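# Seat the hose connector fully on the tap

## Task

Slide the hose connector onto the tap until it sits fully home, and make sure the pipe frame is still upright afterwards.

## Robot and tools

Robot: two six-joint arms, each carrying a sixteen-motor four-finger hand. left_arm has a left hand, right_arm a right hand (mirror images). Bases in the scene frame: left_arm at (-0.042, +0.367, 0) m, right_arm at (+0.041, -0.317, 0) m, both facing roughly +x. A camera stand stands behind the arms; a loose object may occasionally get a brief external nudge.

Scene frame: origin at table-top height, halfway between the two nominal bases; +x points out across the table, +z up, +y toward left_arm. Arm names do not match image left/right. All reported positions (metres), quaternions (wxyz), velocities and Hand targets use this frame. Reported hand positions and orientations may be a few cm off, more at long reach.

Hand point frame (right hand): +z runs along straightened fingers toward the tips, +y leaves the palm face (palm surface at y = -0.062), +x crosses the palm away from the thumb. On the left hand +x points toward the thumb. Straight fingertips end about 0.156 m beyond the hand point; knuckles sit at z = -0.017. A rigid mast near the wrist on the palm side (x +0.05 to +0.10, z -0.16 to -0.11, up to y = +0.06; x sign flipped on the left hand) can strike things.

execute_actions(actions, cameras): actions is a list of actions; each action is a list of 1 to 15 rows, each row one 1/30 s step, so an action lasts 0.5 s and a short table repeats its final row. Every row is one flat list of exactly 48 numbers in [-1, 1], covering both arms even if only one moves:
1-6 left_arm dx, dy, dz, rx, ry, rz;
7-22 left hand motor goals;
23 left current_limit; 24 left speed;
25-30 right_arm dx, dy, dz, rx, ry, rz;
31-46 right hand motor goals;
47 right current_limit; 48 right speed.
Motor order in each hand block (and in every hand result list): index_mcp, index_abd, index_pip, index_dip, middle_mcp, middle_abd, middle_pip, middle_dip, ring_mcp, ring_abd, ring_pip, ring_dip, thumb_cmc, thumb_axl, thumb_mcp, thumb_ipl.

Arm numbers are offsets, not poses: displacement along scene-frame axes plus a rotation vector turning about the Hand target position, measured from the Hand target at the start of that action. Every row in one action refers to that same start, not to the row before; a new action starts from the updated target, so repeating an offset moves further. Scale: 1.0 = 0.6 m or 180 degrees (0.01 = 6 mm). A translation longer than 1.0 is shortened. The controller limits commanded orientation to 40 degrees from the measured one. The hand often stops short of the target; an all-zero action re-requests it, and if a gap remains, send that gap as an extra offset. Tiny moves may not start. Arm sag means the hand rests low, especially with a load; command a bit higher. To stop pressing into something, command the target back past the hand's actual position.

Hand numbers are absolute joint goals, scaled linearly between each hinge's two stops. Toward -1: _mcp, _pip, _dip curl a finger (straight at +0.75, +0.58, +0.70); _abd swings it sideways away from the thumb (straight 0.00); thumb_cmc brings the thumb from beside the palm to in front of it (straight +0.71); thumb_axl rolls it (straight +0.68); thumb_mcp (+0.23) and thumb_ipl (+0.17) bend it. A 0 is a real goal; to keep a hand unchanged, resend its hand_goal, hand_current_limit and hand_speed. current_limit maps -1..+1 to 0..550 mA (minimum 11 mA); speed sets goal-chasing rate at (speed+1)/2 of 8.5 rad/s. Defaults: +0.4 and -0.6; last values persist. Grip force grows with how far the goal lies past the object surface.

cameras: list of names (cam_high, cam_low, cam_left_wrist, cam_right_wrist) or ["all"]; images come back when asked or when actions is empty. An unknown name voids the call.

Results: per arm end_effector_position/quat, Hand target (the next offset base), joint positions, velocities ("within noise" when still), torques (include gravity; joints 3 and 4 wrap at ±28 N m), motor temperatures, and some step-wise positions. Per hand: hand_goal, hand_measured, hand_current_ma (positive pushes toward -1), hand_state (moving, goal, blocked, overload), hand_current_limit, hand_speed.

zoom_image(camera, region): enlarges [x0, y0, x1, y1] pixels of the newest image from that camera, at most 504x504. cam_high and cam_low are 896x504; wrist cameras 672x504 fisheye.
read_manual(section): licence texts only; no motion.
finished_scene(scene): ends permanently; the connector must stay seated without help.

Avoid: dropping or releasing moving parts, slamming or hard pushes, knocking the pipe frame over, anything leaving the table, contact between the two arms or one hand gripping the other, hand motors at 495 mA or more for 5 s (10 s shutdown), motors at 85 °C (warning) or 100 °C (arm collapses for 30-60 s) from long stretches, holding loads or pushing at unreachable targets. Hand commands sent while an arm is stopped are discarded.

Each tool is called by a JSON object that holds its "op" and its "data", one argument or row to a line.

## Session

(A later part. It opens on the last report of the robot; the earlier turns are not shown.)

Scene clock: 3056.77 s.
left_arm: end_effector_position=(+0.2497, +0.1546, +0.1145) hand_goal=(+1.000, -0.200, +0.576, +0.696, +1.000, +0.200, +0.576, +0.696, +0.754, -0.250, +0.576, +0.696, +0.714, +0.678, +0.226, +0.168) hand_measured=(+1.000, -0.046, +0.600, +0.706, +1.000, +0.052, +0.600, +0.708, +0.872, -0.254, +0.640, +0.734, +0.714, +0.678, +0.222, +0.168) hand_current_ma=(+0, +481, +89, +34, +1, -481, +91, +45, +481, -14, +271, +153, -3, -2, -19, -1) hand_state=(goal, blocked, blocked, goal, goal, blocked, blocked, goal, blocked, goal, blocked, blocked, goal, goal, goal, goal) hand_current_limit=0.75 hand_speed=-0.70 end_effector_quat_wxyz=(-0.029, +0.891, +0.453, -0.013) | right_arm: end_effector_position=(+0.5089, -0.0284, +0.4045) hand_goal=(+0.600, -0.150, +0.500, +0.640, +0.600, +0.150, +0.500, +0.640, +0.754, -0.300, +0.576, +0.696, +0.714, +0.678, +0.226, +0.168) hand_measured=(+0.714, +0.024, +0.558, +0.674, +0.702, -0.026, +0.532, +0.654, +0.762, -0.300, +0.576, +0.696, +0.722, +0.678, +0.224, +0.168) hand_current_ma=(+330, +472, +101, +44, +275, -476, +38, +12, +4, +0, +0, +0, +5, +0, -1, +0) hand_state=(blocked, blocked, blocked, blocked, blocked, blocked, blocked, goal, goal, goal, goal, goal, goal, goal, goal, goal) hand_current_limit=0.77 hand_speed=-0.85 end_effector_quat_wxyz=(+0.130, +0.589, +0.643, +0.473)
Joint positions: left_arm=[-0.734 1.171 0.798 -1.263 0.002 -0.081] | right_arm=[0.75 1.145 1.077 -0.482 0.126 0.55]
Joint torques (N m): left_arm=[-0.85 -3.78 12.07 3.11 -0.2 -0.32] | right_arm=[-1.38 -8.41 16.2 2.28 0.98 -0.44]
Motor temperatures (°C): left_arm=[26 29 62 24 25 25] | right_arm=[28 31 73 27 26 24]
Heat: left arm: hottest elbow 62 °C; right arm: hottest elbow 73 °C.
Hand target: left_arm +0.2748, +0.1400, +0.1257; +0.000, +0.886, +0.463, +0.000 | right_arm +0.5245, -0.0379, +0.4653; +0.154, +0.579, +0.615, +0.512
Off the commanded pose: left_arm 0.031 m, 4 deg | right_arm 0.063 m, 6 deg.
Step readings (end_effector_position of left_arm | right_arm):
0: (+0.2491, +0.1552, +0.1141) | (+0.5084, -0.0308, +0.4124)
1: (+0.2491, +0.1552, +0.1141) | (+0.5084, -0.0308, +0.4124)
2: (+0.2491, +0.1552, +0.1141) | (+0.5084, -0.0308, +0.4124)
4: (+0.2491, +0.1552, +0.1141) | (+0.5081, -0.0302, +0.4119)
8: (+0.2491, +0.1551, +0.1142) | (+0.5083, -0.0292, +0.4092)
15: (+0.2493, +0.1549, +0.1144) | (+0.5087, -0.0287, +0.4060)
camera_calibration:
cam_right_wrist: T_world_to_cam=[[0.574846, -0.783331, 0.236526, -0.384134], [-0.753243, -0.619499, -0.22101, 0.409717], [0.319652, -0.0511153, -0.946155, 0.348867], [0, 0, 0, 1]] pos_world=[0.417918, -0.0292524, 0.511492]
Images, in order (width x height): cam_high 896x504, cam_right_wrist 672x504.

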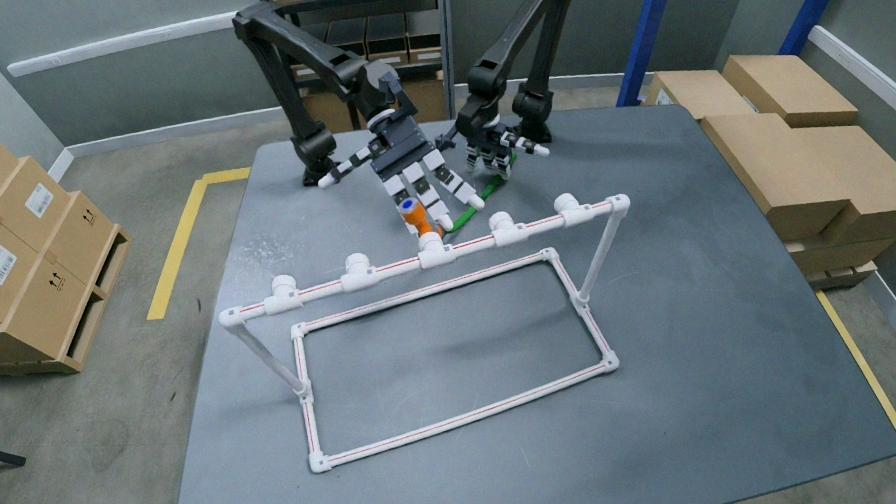

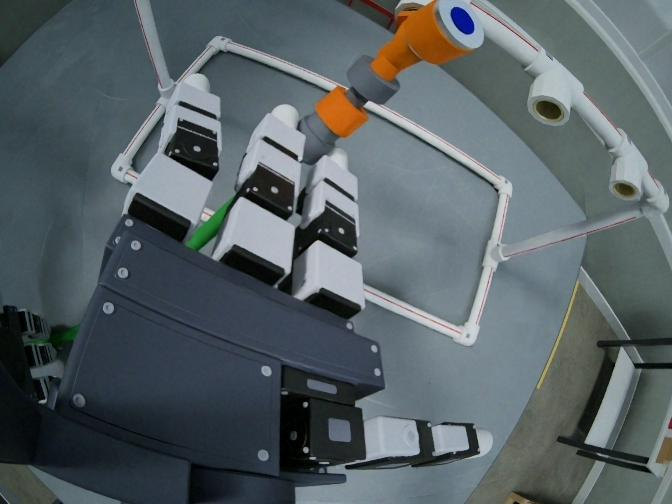

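{"op": "execute_actions", "data": {
  "actions": [
    [[0,0,0,0,0,0,1.0,0.15,0.576,0.696,1.0,-0.15,0.576,0.696,0.754,-0.25,0.576,0.696,0.714,0.678,0.226,0.168,0.4,-0.7,-0.015,0.008,-0.04,0,0,0,0.6,-0.15,0.5,0.64,0.6,0.15,0.5,0.64,0.754,-0.3,0.576,0.696,0.714,0.678,0.226,0.168,0.77,-0.85]],
    [[-0.033,0.083,0.15,0,0,0,0.9,0.15,0.576,0.696,0.9,-0.15,0.576,0.696,0.754,-0.25,0.576,0.696,0.714,0.678,0.226,0.168,0.4,-0.5,0,0,0,0,0,0,0.6,-0.15,0.5,0.64,0.6,0.15,0.5,0.64,0.754,-0.3,0.576,0.696,0.714,0.678,0.226,0.168,0.77,-0.85]],
    [[0,0.083,0.167,0,0,0,0.754,0,0.576,0.696,0.754,0,0.576,0.696,0.754,0,0.576,0.696,0.2,0.678,0.226,0.168,0.4,-0.5,0,0,0,0,0,0,0.6,-0.15,0.5,0.64,0.6,0.15,0.5,0.64,0.754,-0.3,0.576,0.696,0.714,0.678,0.226,0.168,0.77,-0.85]],
    [[0.1,0.05,0.158,-0.0667,-0.0561,0.1622,0.754,0,0.576,0.696,0.754,0,0.576,0.696,0.754,0,0.576,0.696,-0.571,0.678,0.226,0.168,0.4,-0.5,0,0,0,0,0,0,0.6,-0.15,0.5,0.64,0.6,0.15,0.5,0.64,0.754,-0.3,0.576,0.696,0.714,0.678,0.226,0.168,0.77,-0.85]]
  ],
  "cameras": ["all"]
}}

Scene clock: 3159.00 s.
left_arm: end_effector_position=(+0.3111, +0.2699, +0.3838) hand_goal=(+0.754, +0.000, +0.576, +0.696, +0.754, +0.000, +0.576, +0.696, +0.754, +0.000, +0.576, +0.696, -0.570, +0.678, +0.226, +0.168) hand_measured=(+0.756, +0.002, +0.578, +0.698, +0.754, -0.002, +0.578, +0.698, +0.754, -0.002, +0.578, +0.698, -0.564, +0.678, +0.222, +0.168) hand_current_ma=(+3, +7, +5, +8, +3, -5, +3, +8, -1, -5, +5, +9, +20, -2, -19, -1) hand_state=(goal, goal, goal, goal, goal, goal, goal, goal, goal, goal, goal, goal, goal, goal, goal, goal) hand_current_limit=0.40 hand_speed=-0.50 end_effector_quat_wxyz=(+0.112, +0.740, +0.663, +0.017) | right_arm: end_effector_position=(+0.5112, -0.0301, +0.4049) hand_goal=(+0.600, -0.150, +0.500, +0.640, +0.600, +0.150, +0.500, +0.640, +0.754, -0.300, +0.576, +0.696, +0.714, +0.678, +0.226, +0.168) hand_measured=(+0.712, +0.024, +0.558, +0.674, +0.692, -0.026, +0.532, +0.656, +0.762, -0.300, +0.576, +0.696, +0.722, +0.678, +0.224, +0.168) hand_current_ma=(+319, +472, +99, +44, +236, -476, +40, +13, +4, +0, +0, +0, +5, +0, -1, +0) hand_state=(blocked, blocked, blocked, blocked, blocked, blocked, blocked, goal, goal, goal, goal, goal, goal, goal, goal, goal) hand_current_limit=0.77 hand_speed=-0.85 end_effector_quat_wxyz=(+0.141, +0.591, +0.638, +0.472)
Joint positions: left_arm=[-0.374 1.004 1.339 -1.691 0.075 -0.25] | right_arm=[0.753 1.151 1.077 -0.473 0.152 0.55]
Joint torques (N m): left_arm=[-2.02 -4.6 14.43 1.55 -0.17 -0.37] | right_arm=[0.5 -9.35 11.41 4.04 0.75 -0.3]
Motor temperatures (°C): left_arm=[26 29 58 24 25 25] | right_arm=[28 31 76 27 28 24]
Heat: left arm: hottest elbow 58 °C; right arm: hottest elbow 76 °C.
Hand target: left_arm +0.3151, +0.2695, +0.4106; +0.132, +0.733, +0.666, +0.030 | right_arm +0.5154, -0.0332, +0.4414; +0.155, +0.579, +0.615, +0.512
Off the commanded pose: left_arm 0.027 m, 3 deg | right_arm 0.037 m, 6 deg.
Step readings (end_effector_position of left_arm | right_arm):
0: (+0.2497, +0.1546, +0.1145) | (+0.5089, -0.0283, +0.4046)
1: (+0.2497, +0.1546, +0.1145) | (+0.5089, -0.0283, +0.4046)
2: (+0.2497, +0.1546, +0.1145) | (+0.5090, -0.0285, +0.4046)
4: (+0.2500, +0.1543, +0.1146) | (+0.5089, -0.0289, +0.4049)
8: (+0.2508, +0.1536, +0.1144) | (+0.5102, -0.0304, +0.4051)
15: (+0.2512, +0.1528, +0.1146) | (+0.5112, -0.0301, +0.4049)
16: (+0.2513, +0.1527, +0.1149) | (+0.5112, -0.0301, +0.4049)
17: (+0.2506, +0.1542, +0.1165) | (+0.5112, -0.0301, +0.4049)
19: (+0.2475, +0.1647, +0.1236) | (+0.5112, -0.0301, +0.4049)
23: (+0.2451, +0.1878, +0.1598) | (+0.5112, -0.0301, +0.4049)
30: (+0.2465, +0.1943, +0.1978) | (+0.5112, -0.0301, +0.4049)
31: (+0.2457, +0.1948, +0.1979) | (+0.5112, -0.0301, +0.4049)
32: (+0.2439, +0.1982, +0.1989) | (+0.5112, -0.0301, +0.4049)
34: (+0.2401, +0.2103, +0.2089) | (+0.5112, -0.0301, +0.4049)
38: (+0.2471, +0.2338, +0.2572) | (+0.5112, -0.0301, +0.4049)
45: (+0.2478, +0.2429, +0.3003) | (+0.5112, -0.0301, +0.4049)
46: (+0.2479, +0.2425, +0.2998) | (+0.5112, -0.0301, +0.4049)
47: (+0.2489, +0.2427, +0.3012) | (+0.5112, -0.0301, +0.4049)
49: (+0.2573, +0.2444, +0.3138) | (+0.5112, -0.0301, +0.4049)
53: (+0.2833, +0.2583, +0.3643) | (+0.5112, -0.0301, +0.4049)
60: (+0.3023, +0.2675, +0.3965) | (+0.5112, -0.0301, +0.4049)
camera_calibration:
cam_left_wrist: T_world_to_cam=[[-0.728127, -0.685368, -0.0100852, 0.384269], [-0.570188, 0.597465, 0.563845, -0.24754], [-0.380416, 0.416302, -0.825819, 0.450335], [0, 0, 0, 1]] pos_world=[0.309967, 0.223787, 0.515345]
cam_right_wrist: T_world_to_cam=[[0.556865, -0.792196, 0.249654, -0.383253], [-0.762467, -0.606769, -0.224669, 0.417064], [0.329464, -0.0652427, -0.941911, 0.341317], [0, 0, 0, 1]] pos_world=[0.418965, -0.0282814, 0.510872]

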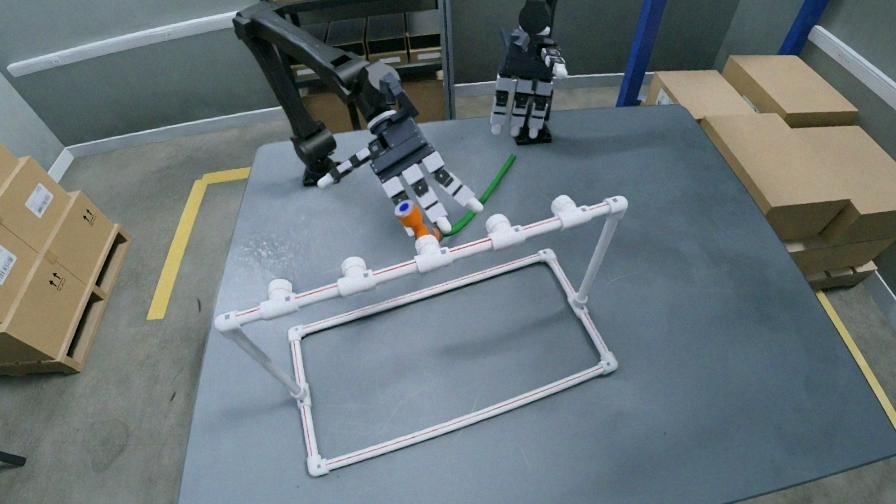

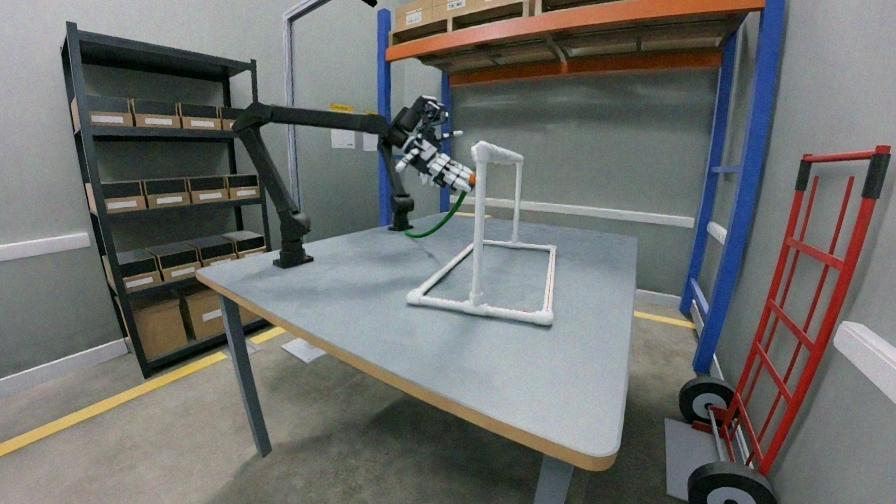

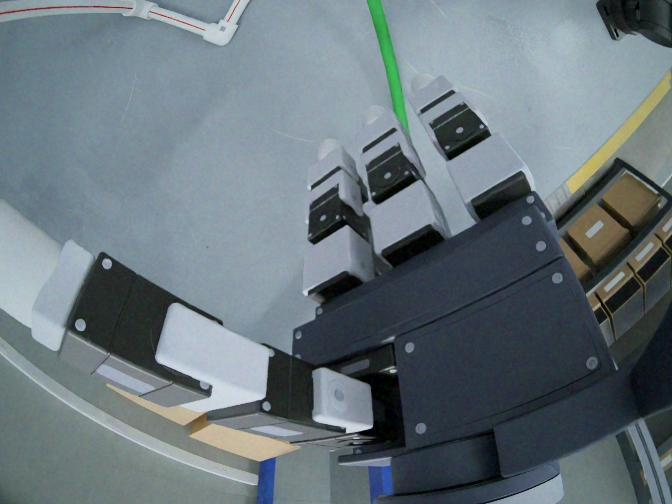

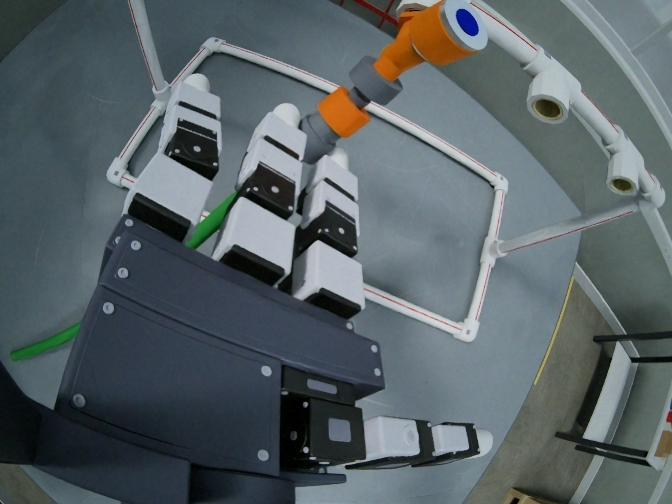

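{"op": "execute_actions", "data": {
  "actions": [
    [[0.133,0.0167,0.167,-0.0667,-0.0561,0.1622,0.754,0,0.576,0.696,0.754,0,0.576,0.696,0.754,0,0.576,0.696,-0.571,0.678,0.226,0.168,0.4,-0.5,0,0,0,0,0,0,0.6,-0.15,0.5,0.64,0.6,0.15,0.5,0.64,0.754,-0.3,0.576,0.696,0.714,0.678,0.226,0.168,0.77,-0.85]],
    [[0.15,-0.033,0.117,-0.1093,-0.0489,0.1022,0.754,0,0.576,0.696,0.754,0,0.576,0.696,0.754,0,0.576,0.696,-0.571,0.678,0.226,0.168,0.4,-0.5,0,0,0,0,0,0,0.6,-0.15,0.5,0.64,0.6,0.15,0.5,0.64,0.754,-0.3,0.576,0.696,0.714,0.678,0.226,0.168,0.77,-0.85]],
    [[0.167,-0.05,0,-0.1093,-0.0489,0.1022,0.754,0,0.576,0.696,0.754,0,0.576,0.696,0.754,0,0.576,0.696,-0.571,0.678,0.226,0.168,0.4,-0.5,0,0,0,0,0,0,0.6,-0.15,0.5,0.64,0.6,0.15,0.5,0.64,0.754,-0.3,0.576,0.696,0.714,0.678,0.226,0.168,0.77,-0.85]],
    [[0.167,-0.05,-0.01,0,0,0,0.754,0,0.576,0.696,0.754,0,0.576,0.696,0.754,0,0.576,0.696,-0.571,0.678,0.226,0.168,0.4,-0.5,0,0,0,0,0,0,0.6,-0.15,0.5,0.64,0.6,0.15,0.5,0.64,0.754,-0.3,0.576,0.696,0.714,0.678,0.226,0.168,0.77,-0.85]]
  ],
  "cameras": ["all"]
}}

Scene clock: 3189.30 s.
left_arm: end_effector_position=(+0.6889, +0.1972, +0.5475) hand_goal=(+0.754, +0.000, +0.576, +0.696, +0.754, +0.000, +0.576, +0.696, +0.754, +0.000, +0.576, +0.696, -0.570, +0.678, +0.226, +0.168) hand_measured=(+0.756, +0.004, +0.578, +0.698, +0.756, +0.004, +0.578, +0.698, +0.756, +0.002, +0.578, +0.698, -0.560, +0.678, +0.222, +0.168) hand_current_ma=(+8, +9, +5, +8, +6, +8, +3, +8, +7, +8, +5, +9, +33, -2, -19, -1) hand_state=(goal, goal, goal, goal, goal, goal, goal, goal, goal, goal, goal, goal, goal, goal, goal, goal) hand_current_limit=0.40 hand_speed=-0.50 end_effector_quat_wxyz=(+0.502, +0.130, +0.853, -0.059) | right_arm: end_effector_position=(+0.5112, -0.0301, +0.4049) hand_goal=(+0.600, -0.150, +0.500, +0.640, +0.600, +0.150, +0.500, +0.640, +0.754, -0.300, +0.576, +0.696, +0.714, +0.678, +0.226, +0.168) hand_measured=(+0.712, +0.024, +0.558, +0.674, +0.692, -0.026, +0.532, +0.656, +0.762, -0.300, +0.576, +0.696, +0.722, +0.678, +0.224, +0.168) hand_current_ma=(+319, +472, +99, +44, +236, -476, +40, +13, +4, +0, +0, +0, +5, +0, -1, +0) hand_state=(blocked, blocked, blocked, blocked, blocked, blocked, blocked, goal, goal, goal, goal, goal, goal, goal, goal, goal) hand_current_limit=0.77 hand_speed=-0.85 end_effector_quat_wxyz=(+0.141, +0.591, +0.638, +0.472)
Joint positions: left_arm=[-0.383 2.06 2.784 -1.237 -0.08 -1.581] | right_arm=[0.753 1.151 1.077 -0.473 0.152 0.55]
Joint torques (N m): left_arm=[-1.61 -19.78 13.45 2.77 -0.16 -0.21] | right_arm=[0.73 -9.41 11.28 4.27 0.7 -0.32]
Motor temperatures (°C): left_arm=[26 29 65 24 25 25] | right_arm=[28 32 71 27 27 24]
Heat: left arm: hottest elbow 65 °C; right arm: hottest elbow 71 °C.
Hand target: left_arm +0.6852, +0.2000, +0.5752; +0.497, +0.114, +0.858, -0.064 | right_arm +0.5154, -0.0332, +0.4414; +0.155, +0.579, +0.615, +0.512
Off the commanded pose: left_arm 0.028 m, 2 deg | right_arm 0.037 m, 6 deg.
Step readings (end_effector_position of left_arm | right_arm):
0: (+0.3111, +0.2700, +0.3838) | (+0.5112, -0.0301, +0.4049)
1: (+0.3113, +0.2701, +0.3845) | (+0.5112, -0.0301, +0.4049)
2: (+0.3124, +0.2708, +0.3874) | (+0.5112, -0.0301, +0.4049)
4: (+0.3243, +0.2696, +0.4062) | (+0.5112, -0.0301, +0.4049)
8: (+0.3592, +0.2708, +0.4674) | (+0.5112, -0.0301, +0.4049)
15: (+0.3855, +0.2837, +0.4983) | (+0.5112, -0.0301, +0.4049)
16: (+0.3885, +0.2831, +0.4964) | (+0.5112, -0.0301, +0.4049)
17: (+0.3930, +0.2810, +0.4952) | (+0.5112, -0.0301, +0.4049)
19: (+0.4130, +0.2708, +0.5040) | (+0.5112, -0.0301, +0.4049)
23: (+0.4599, +0.2560, +0.5365) | (+0.5112, -0.0301, +0.4049)
30: (+0.4857, +0.2572, +0.5528) | (+0.5112, -0.0301, +0.4049)
31: (+0.4871, +0.2573, +0.5538) | (+0.5112, -0.0301, +0.4049)
32: (+0.4905, +0.2564, +0.5547) | (+0.5112, -0.0301, +0.4049)
34: (+0.5086, +0.2505, +0.5650) | (+0.5112, -0.0301, +0.4049)
38: (+0.5532, +0.2401, +0.5751) | (+0.5112, -0.0301, +0.4049)
45: (+0.5923, +0.2338, +0.5356) | (+0.5112, -0.0301, +0.4049)
46: (+0.5952, +0.2329, +0.5325) | (+0.5112, -0.0301, +0.4049)
47: (+0.5999, +0.2311, +0.5312) | (+0.5112, -0.0301, +0.4049)
49: (+0.6171, +0.2243, +0.5394) | (+0.5112, -0.0301, +0.4049)
53: (+0.6526, +0.2109, +0.5544) | (+0.5112, -0.0301, +0.4049)
60: (+0.6868, +0.1980, +0.5420) | (+0.5112, -0.0301, +0.4049)
camera_calibration:
cam_left_wrist: T_world_to_cam=[[0.153151, -0.742383, 0.652236, -0.347417], [-0.968628, -0.243492, -0.0497034, 0.695192], [0.195713, -0.624162, -0.756385, 0.529738], [0, 0, 0, 1]] pos_world=[0.622913, 0.242, 0.661837]
cam_right_wrist: T_world_to_cam=[[0.556865, -0.792196, 0.249654, -0.383253], [-0.762467, -0.606769, -0.224669, 0.417064], [0.329464, -0.0652427, -0.941911, 0.341317], [0, 0, 0, 1]] pos_world=[0.418965, -0.0282814, 0.510872]

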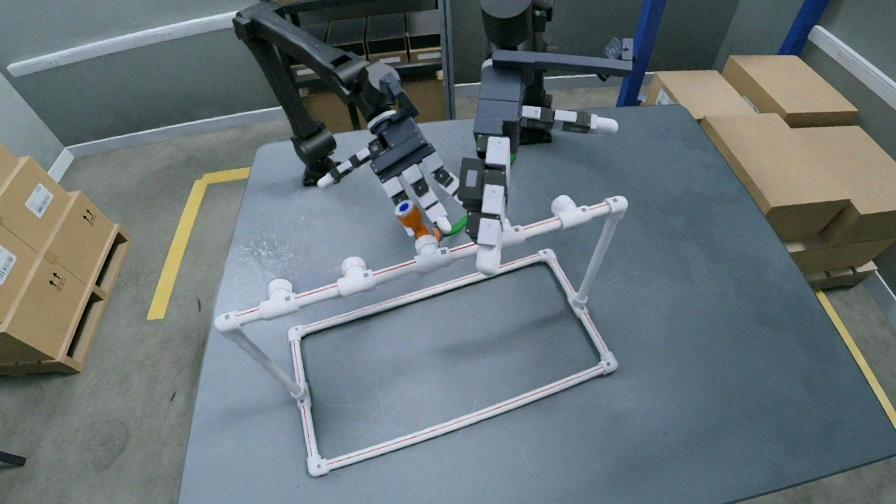

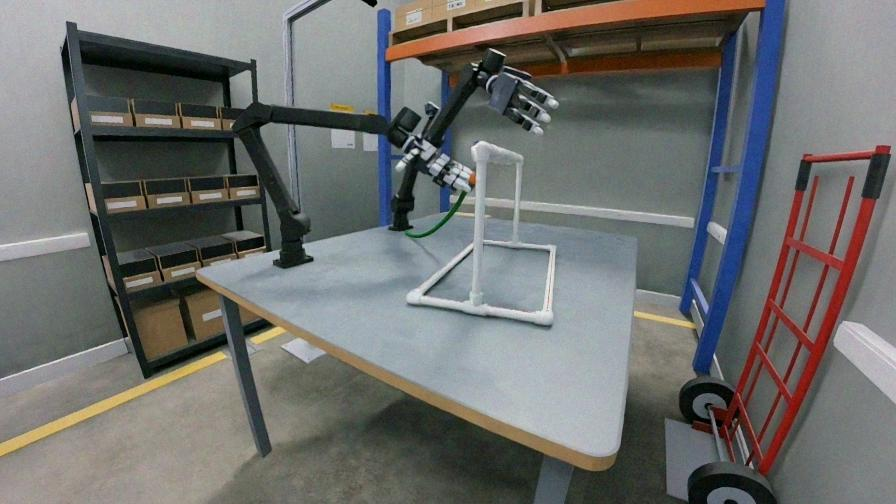

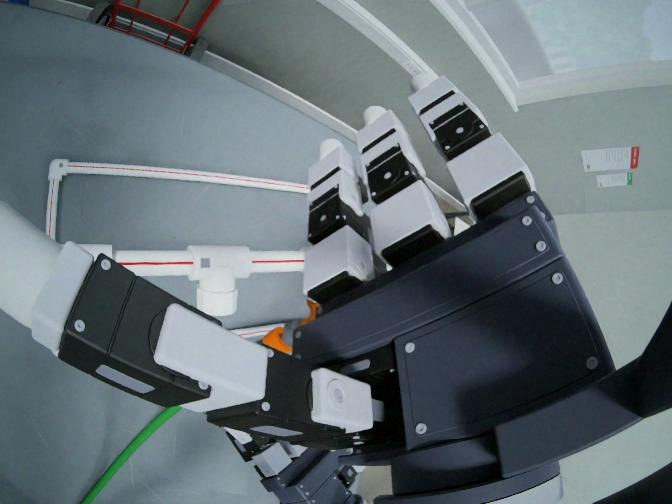

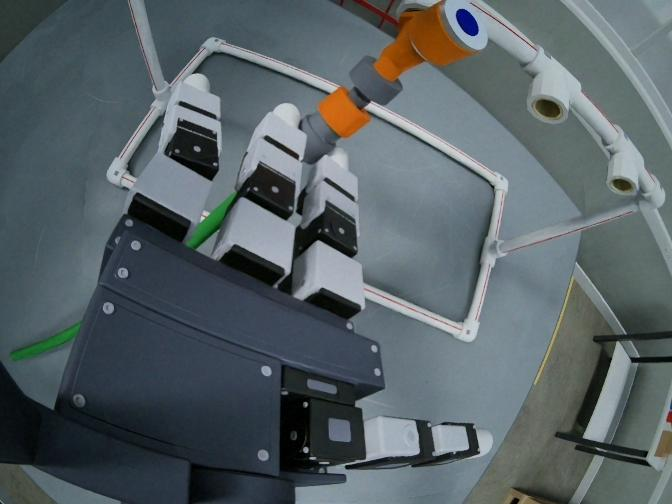

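{"op": "execute_actions", "data": {
  "actions": [
    [[0.0333,-0.039,-0.083,0,0,0,0.754,0,0.576,0.696,0.754,0,0.576,0.696,0.754,0,0.576,0.696,-0.571,0.678,0.226,0.168,0.4,-0.5,0,0,0,0,0,0,0.6,-0.15,0.5,0.64,0.6,0.15,0.5,0.64,0.754,-0.3,0.576,0.696,0.714,0.678,0.226,0.168,0.77,-0.85]],
    [[0.0333,-0.039,-0.083,0,0,0,0.754,0,0.576,0.696,0.754,0,0.576,0.696,0.754,0,0.576,0.696,-0.571,0.678,0.226,0.168,0.4,-0.5,0,0,0,0,0,0,0.6,-0.15,0.5,0.64,0.6,0.15,0.5,0.64,0.754,-0.3,0.576,0.696,0.714,0.678,0.226,0.168,0.77,-0.85]]
  ],
  "cameras": ["all"]
}}

Scene clock: 3236.07 s.
left_arm: end_effector_position=(+0.7336, +0.1547, +0.4433) hand_goal=(+0.754, +0.000, +0.576, +0.696, +0.754, +0.000, +0.576, +0.696, +0.754, +0.000, +0.576, +0.696, -0.570, +0.678, +0.226, +0.168) hand_measured=(+0.756, +0.004, +0.578, +0.698, +0.756, +0.004, +0.578, +0.698, +0.756, +0.002, +0.578, +0.698, -0.560, +0.678, +0.222, +0.168) hand_current_ma=(+6, +9, +5, +8, +4, +8, +3, +8, +5, +8, +5, +9, +33, -2, -19, -1) hand_state=(goal, goal, goal, goal, goal, goal, goal, goal, goal, goal, goal, goal, goal, goal, goal, goal) hand_current_limit=0.40 hand_speed=-0.50 end_effector_quat_wxyz=(+0.470, +0.120, +0.873, -0.055) | right_arm: end_effector_position=(+0.5112, -0.0301, +0.4049) hand_goal=(+0.600, -0.150, +0.500, +0.640, +0.600, +0.150, +0.500, +0.640, +0.754, -0.300, +0.576, +0.696, +0.714, +0.678, +0.226, +0.168) hand_measured=(+0.712, +0.024, +0.558, +0.674, +0.692, -0.026, +0.532, +0.656, +0.762, -0.300, +0.576, +0.696, +0.722, +0.678, +0.224, +0.168) hand_current_ma=(+319, +472, +99, +44, +236, -476, +40, +13, +4, +0, +0, +0, +5, +0, -1, +0) hand_state=(blocked, blocked, blocked, blocked, blocked, blocked, blocked, goal, goal, goal, goal, goal, goal, goal, goal, goal) hand_current_limit=0.77 hand_speed=-0.85 end_effector_quat_wxyz=(+0.141, +0.591, +0.638, +0.472)
Joint positions: left_arm=[-0.42 2.132 2.632 -1.091 -0.119 -1.629] | right_arm=[0.753 1.151 1.077 -0.473 0.152 0.55]
Joint torques (N m): left_arm=[-2.32 -23.41 11.06 3.73 -0.35 -0.2] | right_arm=[0.26 -9.52 11.38 4.26 0.73 -0.29]
Motor temperatures (°C): left_arm=[26 32 61 24 25 25] | right_arm=[28 32 66 28 27 24]
Heat: left arm: hottest elbow 61 °C; right arm: hottest elbow 66 °C.
Hand target: left_arm +0.7251, +0.1531, +0.4756; +0.497, +0.114, +0.858, -0.064 | right_arm +0.5154, -0.0332, +0.4414; +0.155, +0.579, +0.615, +0.512
Off the commanded pose: left_arm 0.033 m, 4 deg | right_arm 0.037 m, 6 deg.
Step readings (end_effector_position of left_arm | right_arm):
0: (+0.6888, +0.1972, +0.5474) | (+0.5112, -0.0301, +0.4049)
1: (+0.6888, +0.1972, +0.5474) | (+0.5112, -0.0301, +0.4049)
2: (+0.6890, +0.1973, +0.5468) | (+0.5112, -0.0301, +0.4049)
4: (+0.6900, +0.1975, +0.5438) | (+0.5112, -0.0301, +0.4049)
8: (+0.6960, +0.1945, +0.5298) | (+0.5112, -0.0301, +0.4049)
15: (+0.7112, +0.1826, +0.4940) | (+0.5112, -0.0301, +0.4049)
16: (+0.7129, +0.1817, +0.4900) | (+0.5112, -0.0301, +0.4049)
17: (+0.7139, +0.1805, +0.4878) | (+0.5112, -0.0301, +0.4049)
19: (+0.7174, +0.1762, +0.4838) | (+0.5112, -0.0301, +0.4049)
23: (+0.7246, +0.1675, +0.4733) | (+0.5112, -0.0301, +0.4049)
30: (+0.7330, +0.1565, +0.4431) | (+0.5112, -0.0301, +0.4049)
camera_calibration:
cam_left_wrist: T_world_to_cam=[[0.218234, -0.743118, 0.632574, -0.356684], [-0.96402, -0.264976, 0.021299, 0.69148], [0.151789, -0.614462, -0.774207, 0.454239], [0, 0, 0, 1]] pos_world=[0.675492, 0.19728, 0.562576]
cam_right_wrist: T_world_to_cam=[[0.556865, -0.792196, 0.249654, -0.383253], [-0.762467, -0.606769, -0.224669, 0.417064], [0.329464, -0.0652427, -0.941911, 0.341317], [0, 0, 0, 1]] pos_world=[0.418965, -0.0282814, 0.510872]

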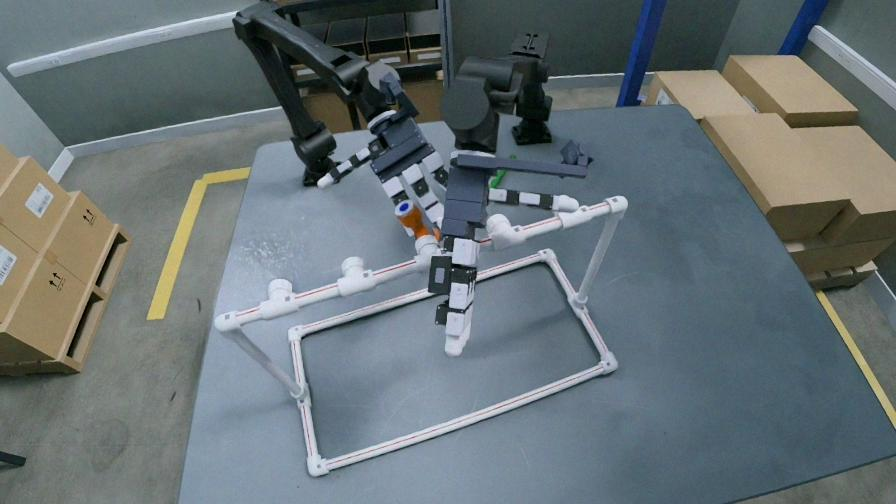

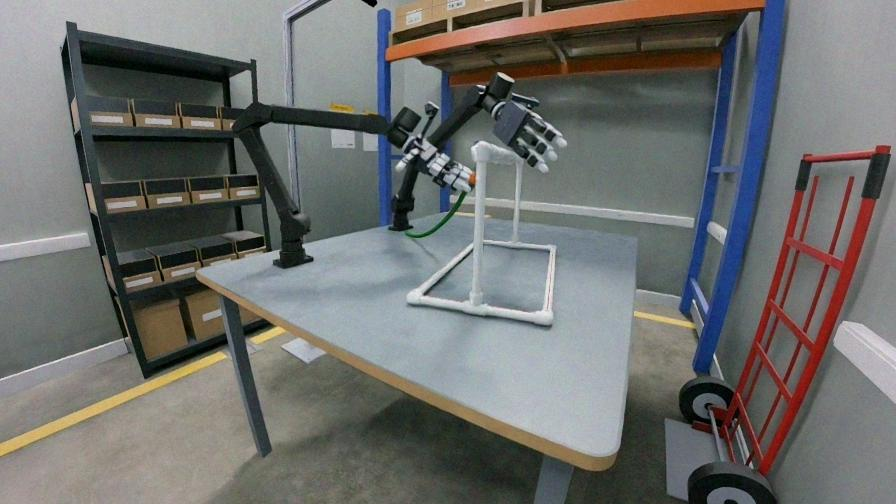

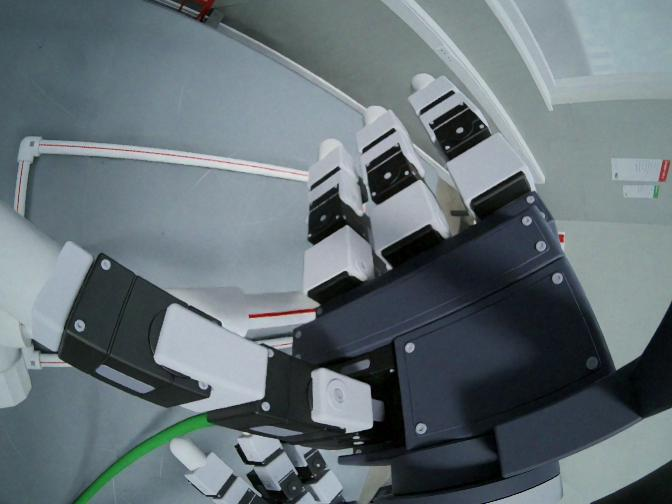

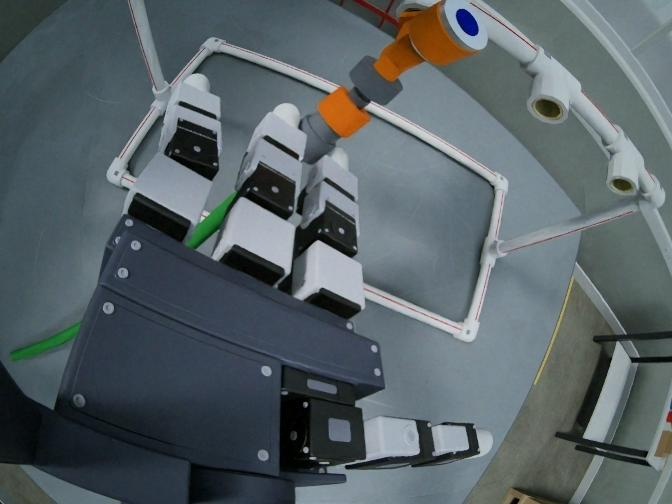

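{"op": "execute_actions", "data": {
  "actions": [
    [[-0.031,0.0092,-0.0487,0,0,0,0.754,0,0.576,0.696,0.754,0,0.576,0.696,0.754,0,0.576,0.696,-0.571,0.678,0.226,0.168,0.4,-0.5,0,0,0,0,0,0,0.6,-0.15,0.5,0.64,0.6,0.15,0.5,0.64,0.754,-0.3,0.576,0.696,0.714,0.678,0.226,0.168,0.77,-0.85]]
  ],
  "cameras": ["cam_high","cam_low","cam_left_wrist"]
}}

{"op": "zoom_image", "data": {
  "camera": "cam_high",
  "region": [390, 180, 530, 280]
}}

{"op": "zoom_image", "data": {
  "camera": "cam_low",
  "region": [430, 60, 600, 200]
}}

Scene clock: 3268.33 s.
left_arm: end_effector_position=(+0.7116, +0.1662, +0.4337) hand_goal=(+0.754, +0.000, +0.576, +0.696, +0.754, +0.000, +0.576, +0.696, +0.754, +0.000, +0.576, +0.696, -0.570, +0.678, +0.226, +0.168) hand_measured=(+0.750, +0.004, +0.578, +0.698, +0.754, +0.004, +0.578, +0.698, +0.754, +0.004, +0.578, +0.698, -0.560, +0.678, +0.222, +0.168) hand_current_ma=(-15, +12, +5, +8, +2, +12, +3, +8, +3, +12, +5, +9, +38, -2, -19, -1) hand_state=(goal, goal, goal, goal, goal, goal, goal, goal, goal, goal, goal, goal, goal, goal, goal, goal) hand_current_limit=0.40 hand_speed=-0.50 end_effector_quat_wxyz=(+0.487, +0.105, +0.865, -0.060) | right_arm: end_effector_position=(+0.5110, -0.0299, +0.4049) hand_goal=(+0.600, -0.150, +0.500, +0.640, +0.600, +0.150, +0.500, +0.640, +0.754, -0.300, +0.576, +0.696, +0.714, +0.678, +0.226, +0.168) hand_measured=(+0.712, +0.024, +0.558, +0.674, +0.692, -0.026, +0.532, +0.656, +0.762, -0.300, +0.576, +0.696, +0.722, +0.678, +0.224, +0.168) hand_current_ma=(+319, +472, +99, +44, +234, -476, +40, +13, +4, +0, +0, +0, +5, +0, -1, +0) hand_state=(blocked, blocked, blocked, blocked, blocked, blocked, blocked, goal, goal, goal, goal, goal, goal, goal, goal, goal) hand_current_limit=0.77 hand_speed=-0.85 end_effector_quat_wxyz=(+0.141, +0.591, +0.638, +0.473)
Joint positions: left_arm=[-0.419 1.955 2.291 -0.886 -0.13 -1.651] | right_arm=[0.753 1.151 1.077 -0.473 0.152 0.55]
Joint torques (N m): left_arm=[-2.78 -20.84 10.48 3.23 -0.07 0] | right_arm=[0.62 -9.58 11.49 3.99 0.76 -0.3]
Motor temperatures (°C): left_arm=[26 35 59 24 25 25] | right_arm=[28 33 65 28 27 24]
Heat: left arm: hottest elbow 59 °C; right arm: hottest elbow 65 °C.
Hand target: left_arm +0.7066, +0.1587, +0.4461; +0.496, +0.114, +0.858, -0.064 | right_arm +0.5155, -0.0333, +0.4414; +0.155, +0.579, +0.615, +0.512
Off the commanded pose: left_arm 0.016 m, 2 deg | right_arm 0.037 m, 6 deg.
Step readings (end_effector_position of left_arm | right_arm):
0: (+0.7336, +0.1547, +0.4433) | (+0.5112, -0.0301, +0.4049)
1: (+0.7336, +0.1547, +0.4427) | (+0.5112, -0.0301, +0.4049)
2: (+0.7331, +0.1552, +0.4405) | (+0.5112, -0.0301, +0.4049)
4: (+0.7281, +0.1578, +0.4332) | (+0.5112, -0.0301, +0.4049)
8: (+0.7183, +0.1622, +0.4347) | (+0.5110, -0.0298, +0.4049)
15: (+0.7117, +0.1661, +0.4340) | (+0.5110, -0.0299, +0.4049)
camera_calibration:
cam_left_wrist: T_world_to_cam=[[0.212111, -0.720483, 0.660237, -0.348696], [-0.958146, -0.286245, -0.00454674, 0.684077], [0.192266, -0.631639, -0.751043, 0.42116], [0, 0, 0, 1]] pos_world=[0.648433, 0.210605, 0.549642]
Images, in order (width x height): cam_high 896x504, cam_low 896x504, cam_left_wrist 672x504.

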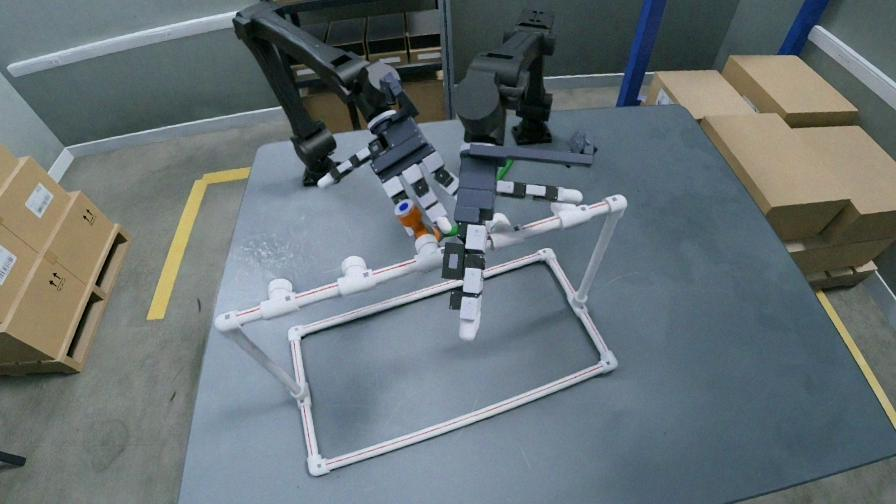

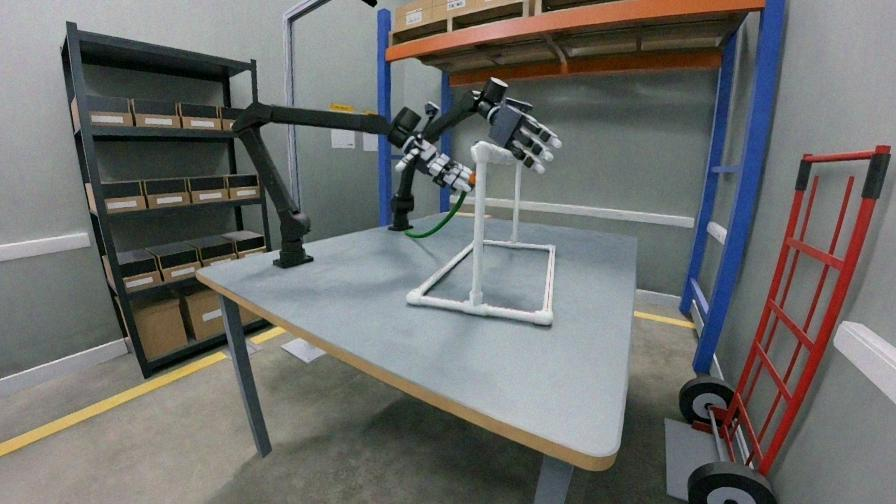

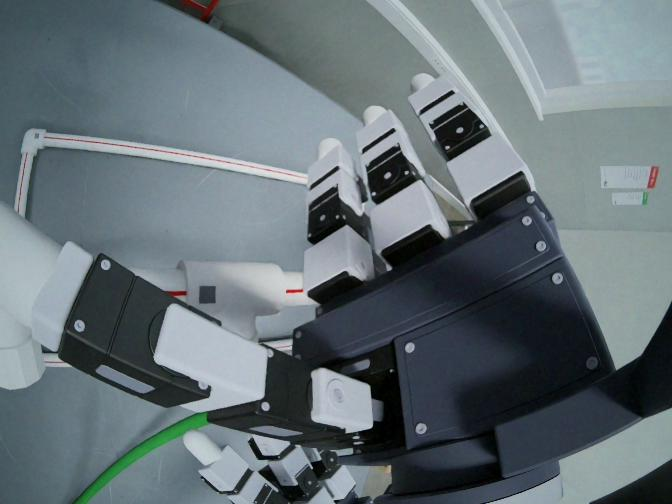

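Scaled by 3.600 from the camera's 896x504 image, which has a finer 1280x720 frame.

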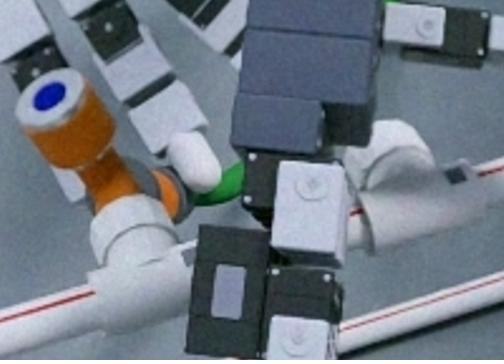

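Scaled by 2.965 from the camera's 896x504 image, which has a finer 1280x720 frame.

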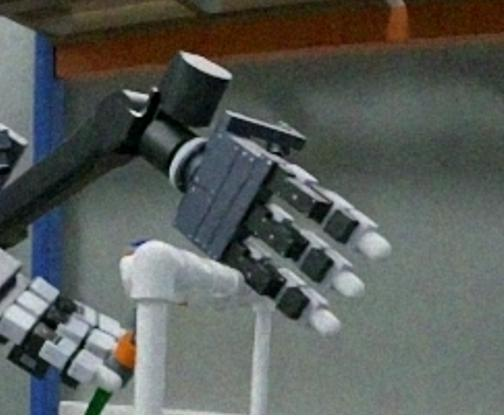

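{"op": "execute_actions", "data": {
  "actions": [
    [[-0.012,-0.006,-0.03,0,0,0,0.754,0,0.576,0.696,0.754,0,0.576,0.696,0.754,0,0.576,0.696,-0.571,0.678,0.226,0.168,0.4,-0.5,0,0,0,0,0,0,0.6,-0.15,0.5,0.64,0.6,0.15,0.5,0.64,0.754,-0.3,0.576,0.696,0.714,0.678,0.226,0.168,0.77,-0.85]]
  ],
  "cameras": ["cam_high","cam_low"]
}}

{"op": "zoom_image", "data": {
  "camera": "cam_low",
  "region": [430, 60, 600, 200]
}}

Scene clock: 3290.43 s.
left_arm: end_effector_position=(+0.7082, +0.1679, +0.4328) hand_goal=(+0.754, +0.000, +0.576, +0.696, +0.754, +0.000, +0.576, +0.696, +0.754, +0.000, +0.576, +0.696, -0.570, +0.678, +0.226, +0.168) hand_measured=(+0.744, +0.004, +0.578, +0.698, +0.754, +0.004, +0.578, +0.698, +0.754, +0.004, +0.578, +0.698, -0.560, +0.678, +0.222, +0.168) hand_current_ma=(-38, +12, +5, +8, +2, +12, +3, +8, +3, +12, +5, +9, +38, -2, -19, -1) hand_state=(goal, goal, goal, goal, goal, goal, goal, goal, goal, goal, goal, goal, goal, goal, goal, goal) hand_current_limit=0.40 hand_speed=-0.50 end_effector_quat_wxyz=(+0.505, +0.101, +0.855, -0.063) | right_arm: end_effector_position=(+0.5110, -0.0299, +0.4049) hand_goal=(+0.600, -0.150, +0.500, +0.640, +0.600, +0.150, +0.500, +0.640, +0.754, -0.300, +0.576, +0.696, +0.714, +0.678, +0.226, +0.168) hand_measured=(+0.712, +0.024, +0.558, +0.674, +0.692, -0.026, +0.532, +0.656, +0.762, -0.300, +0.576, +0.696, +0.722, +0.678, +0.224, +0.168) hand_current_ma=(+319, +472, +99, +44, +234, -476, +40, +13, +4, +0, +0, +0, +5, +0, -1, +0) hand_state=(blocked, blocked, blocked, blocked, blocked, blocked, blocked, goal, goal, goal, goal, goal, goal, goal, goal, goal) hand_current_limit=0.77 hand_speed=-0.85 end_effector_quat_wxyz=(+0.141, +0.591, +0.638, +0.473)
Joint positions: left_arm=[-0.419 1.907 2.192 -0.792 -0.134 -1.651] | right_arm=[0.753 1.151 1.077 -0.473 0.152 0.55]
Joint torques (N m): left_arm=[-3.6 -19.66 9.54 2.37 -0.22 -0.03] | right_arm=[0.5 -9.41 11.36 4.18 0.74 -0.28]
Motor temperatures (°C): left_arm=[26 36 57 24 25 25] | right_arm=[28 33 64 28 27 24]
Heat: left arm: hottest elbow 57 °C; right arm: hottest elbow 64 °C.
Hand target: left_arm +0.6994, +0.1550, +0.4284; +0.497, +0.114, +0.858, -0.064 | right_arm +0.5155, -0.0333, +0.4414; +0.155, +0.579, +0.615, +0.512
Off the commanded pose: left_arm 0.016 m, 2 deg | right_arm 0.037 m, 6 deg.
Step readings (end_effector_position of left_arm | right_arm):
0: (+0.7116, +0.1662, +0.4337) | (+0.5110, -0.0299, +0.4049)
1: (+0.7116, +0.1662, +0.4335) | (+0.5110, -0.0299, +0.4049)
2: (+0.7115, +0.1662, +0.4327) | (+0.5110, -0.0299, +0.4049)
4: (+0.7105, +0.1668, +0.4326) | (+0.5110, -0.0299, +0.4049)
8: (+0.7085, +0.1677, +0.4328) | (+0.5110, -0.0299, +0.4049)
15: (+0.7082, +0.1679, +0.4328) | (+0.5110, -0.0299, +0.4049)
Images, in order (width x height): cam_high 896x504, cam_low 896x504.

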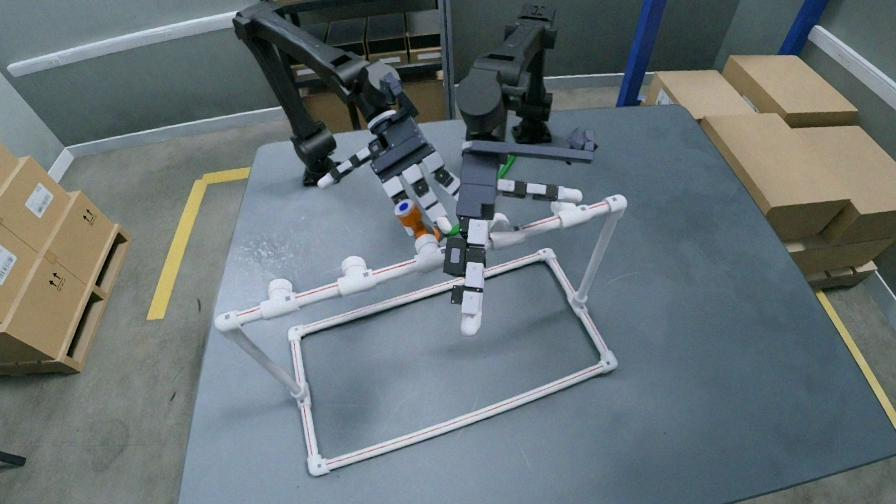

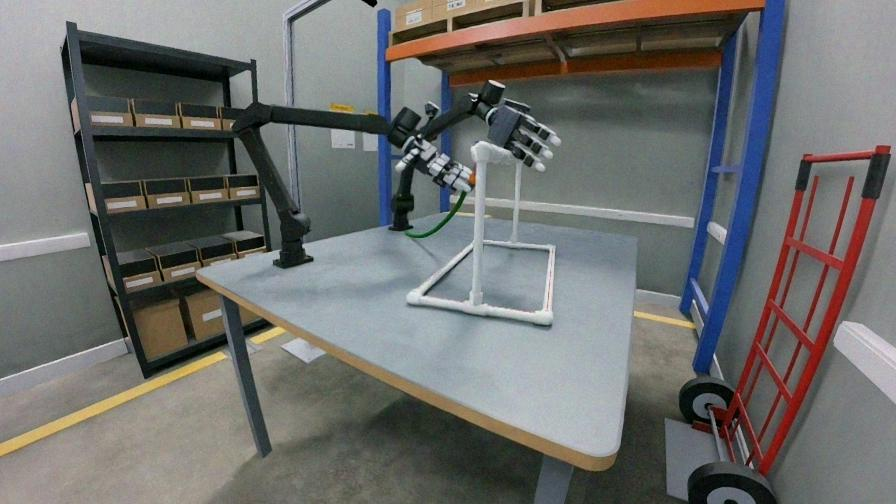

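Scaled by 2.965 from the camera's 896x504 image, which has a finer 1280x720 frame.

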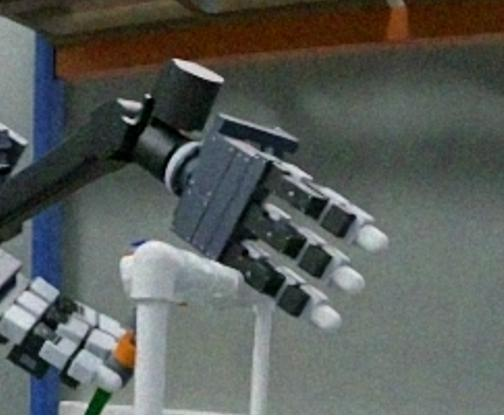

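{"op": "execute_actions", "data": {
  "actions": []
}}

Scene clock: 3330.27 s.
left_arm: end_effector_position=(+0.7082, +0.1679, +0.4326) hand_goal=(+0.754, +0.000, +0.576, +0.696, +0.754, +0.000, +0.576, +0.696, +0.754, +0.000, +0.576, +0.696, -0.570, +0.678, +0.226, +0.168) hand_measured=(+0.744, +0.004, +0.578, +0.698, +0.754, +0.004, +0.578, +0.698, +0.754, +0.004, +0.578, +0.698, -0.560, +0.678, +0.222, +0.168) hand_current_ma=(-38, +12, +5, +8, +2, +12, +3, +8, +3, +12, +5, +9, +38, -2, -19, -1) hand_state=(goal, goal, goal, goal, goal, goal, goal, goal, goal, goal, goal, goal, goal, goal, goal, goal) hand_current_limit=0.40 hand_speed=-0.50 end_effector_quat_wxyz=(+0.505, +0.101, +0.855, -0.063) | right_arm: end_effector_position=(+0.5110, -0.0299, +0.4049) hand_goal=(+0.600, -0.150, +0.500, +0.640, +0.600, +0.150, +0.500, +0.640, +0.754, -0.300, +0.576, +0.696, +0.714, +0.678, +0.226, +0.168) hand_measured=(+0.712, +0.024, +0.558, +0.674, +0.692, -0.026, +0.532, +0.656, +0.762, -0.300, +0.576, +0.696, +0.722, +0.678, +0.224, +0.168) hand_current_ma=(+319, +472, +99, +44, +234, -476, +40, +13, +4, +0, +0, +0, +5, +0, -1, +0) hand_state=(blocked, blocked, blocked, blocked, blocked, blocked, blocked, goal, goal, goal, goal, goal, goal, goal, goal, goal) hand_current_limit=0.77 hand_speed=-0.85 end_effector_quat_wxyz=(+0.141, +0.591, +0.638, +0.473)
Joint positions: left_arm=[-0.419 1.907 2.191 -0.792 -0.134 -1.651] | right_arm=[0.753 1.151 1.077 -0.473 0.152 0.55]
Joint velocities: left_arm=[-0.015 -0.015 -0.007 0.007 -0.154 -0.051] | right_arm=[within noise]
Joint torques (N m): left_arm=[-3.6 -19.72 9.61 2.43 -0.22 -0.03] | right_arm=[0.44 -8.94 11.33 4.27 0.75 -0.28]
Motor temperatures (°C): left_arm=[26 37 58 24 25 25] | right_arm=[28 33 64 28 27 24]
Heat: left arm: hottest elbow 58 °C; right arm: hottest elbow 64 °C.
Hand target: left_arm +0.6994, +0.1550, +0.4281; +0.496, +0.114, +0.858, -0.064 | right_arm +0.5155, -0.0333, +0.4414; +0.155, +0.579, +0.615, +0.512
Off the commanded pose: left_arm 0.016 m, 2 deg | right_arm 0.037 m, 6 deg.
camera_calibration:
cam_left_wrist: T_world_to_cam=[[0.187046, -0.709975, 0.678932, -0.338093], [-0.956409, -0.289396, -0.0391376, 0.695525], [0.224267, -0.642017, -0.733157, 0.393568], [0, 0, 0, 1]] pos_world=[0.640181, 0.213922, 0.545311]
cam_right_wrist: T_world_to_cam=[[0.557182, -0.791994, 0.249587, -0.383212], [-0.762229, -0.607055, -0.224703, 0.416958], [0.329476, -0.0650423, -0.941921, 0.341362], [0, 0, 0, 1]] pos_world=[0.418866, -0.0281826, 0.510872]

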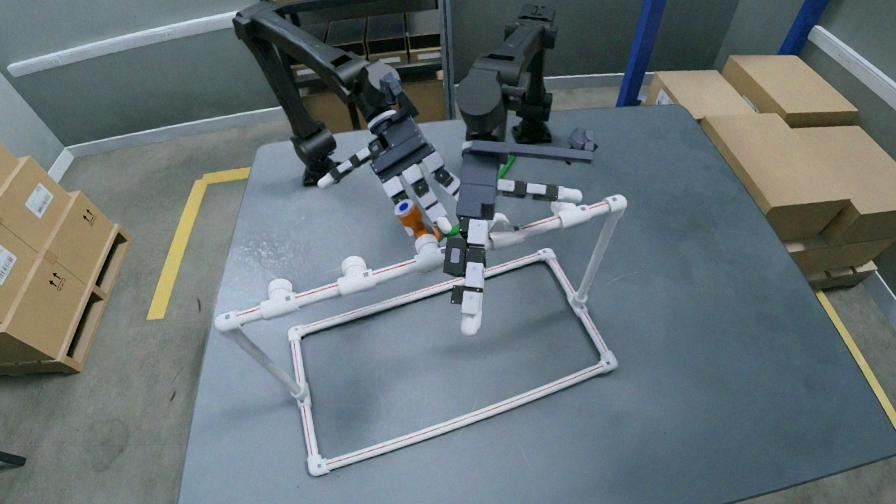

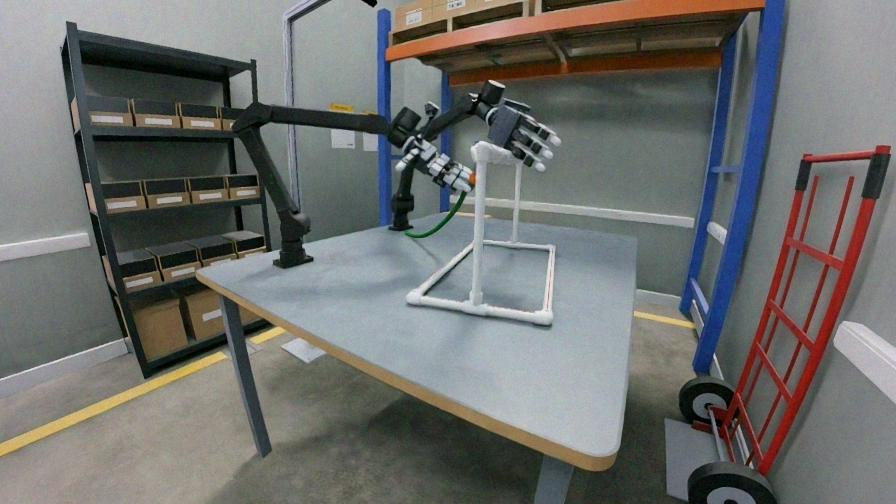

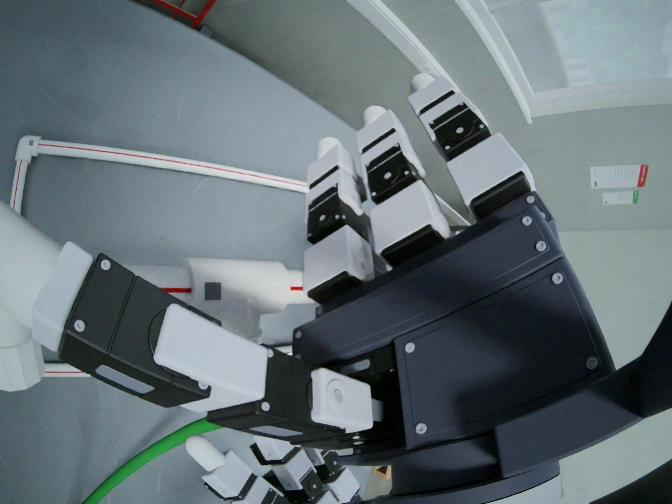

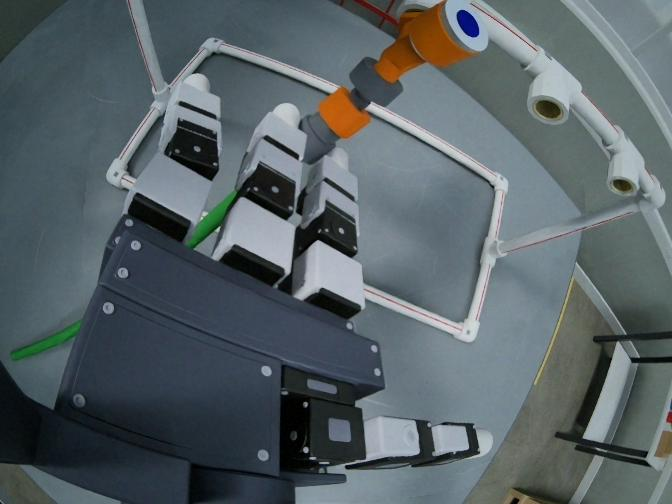

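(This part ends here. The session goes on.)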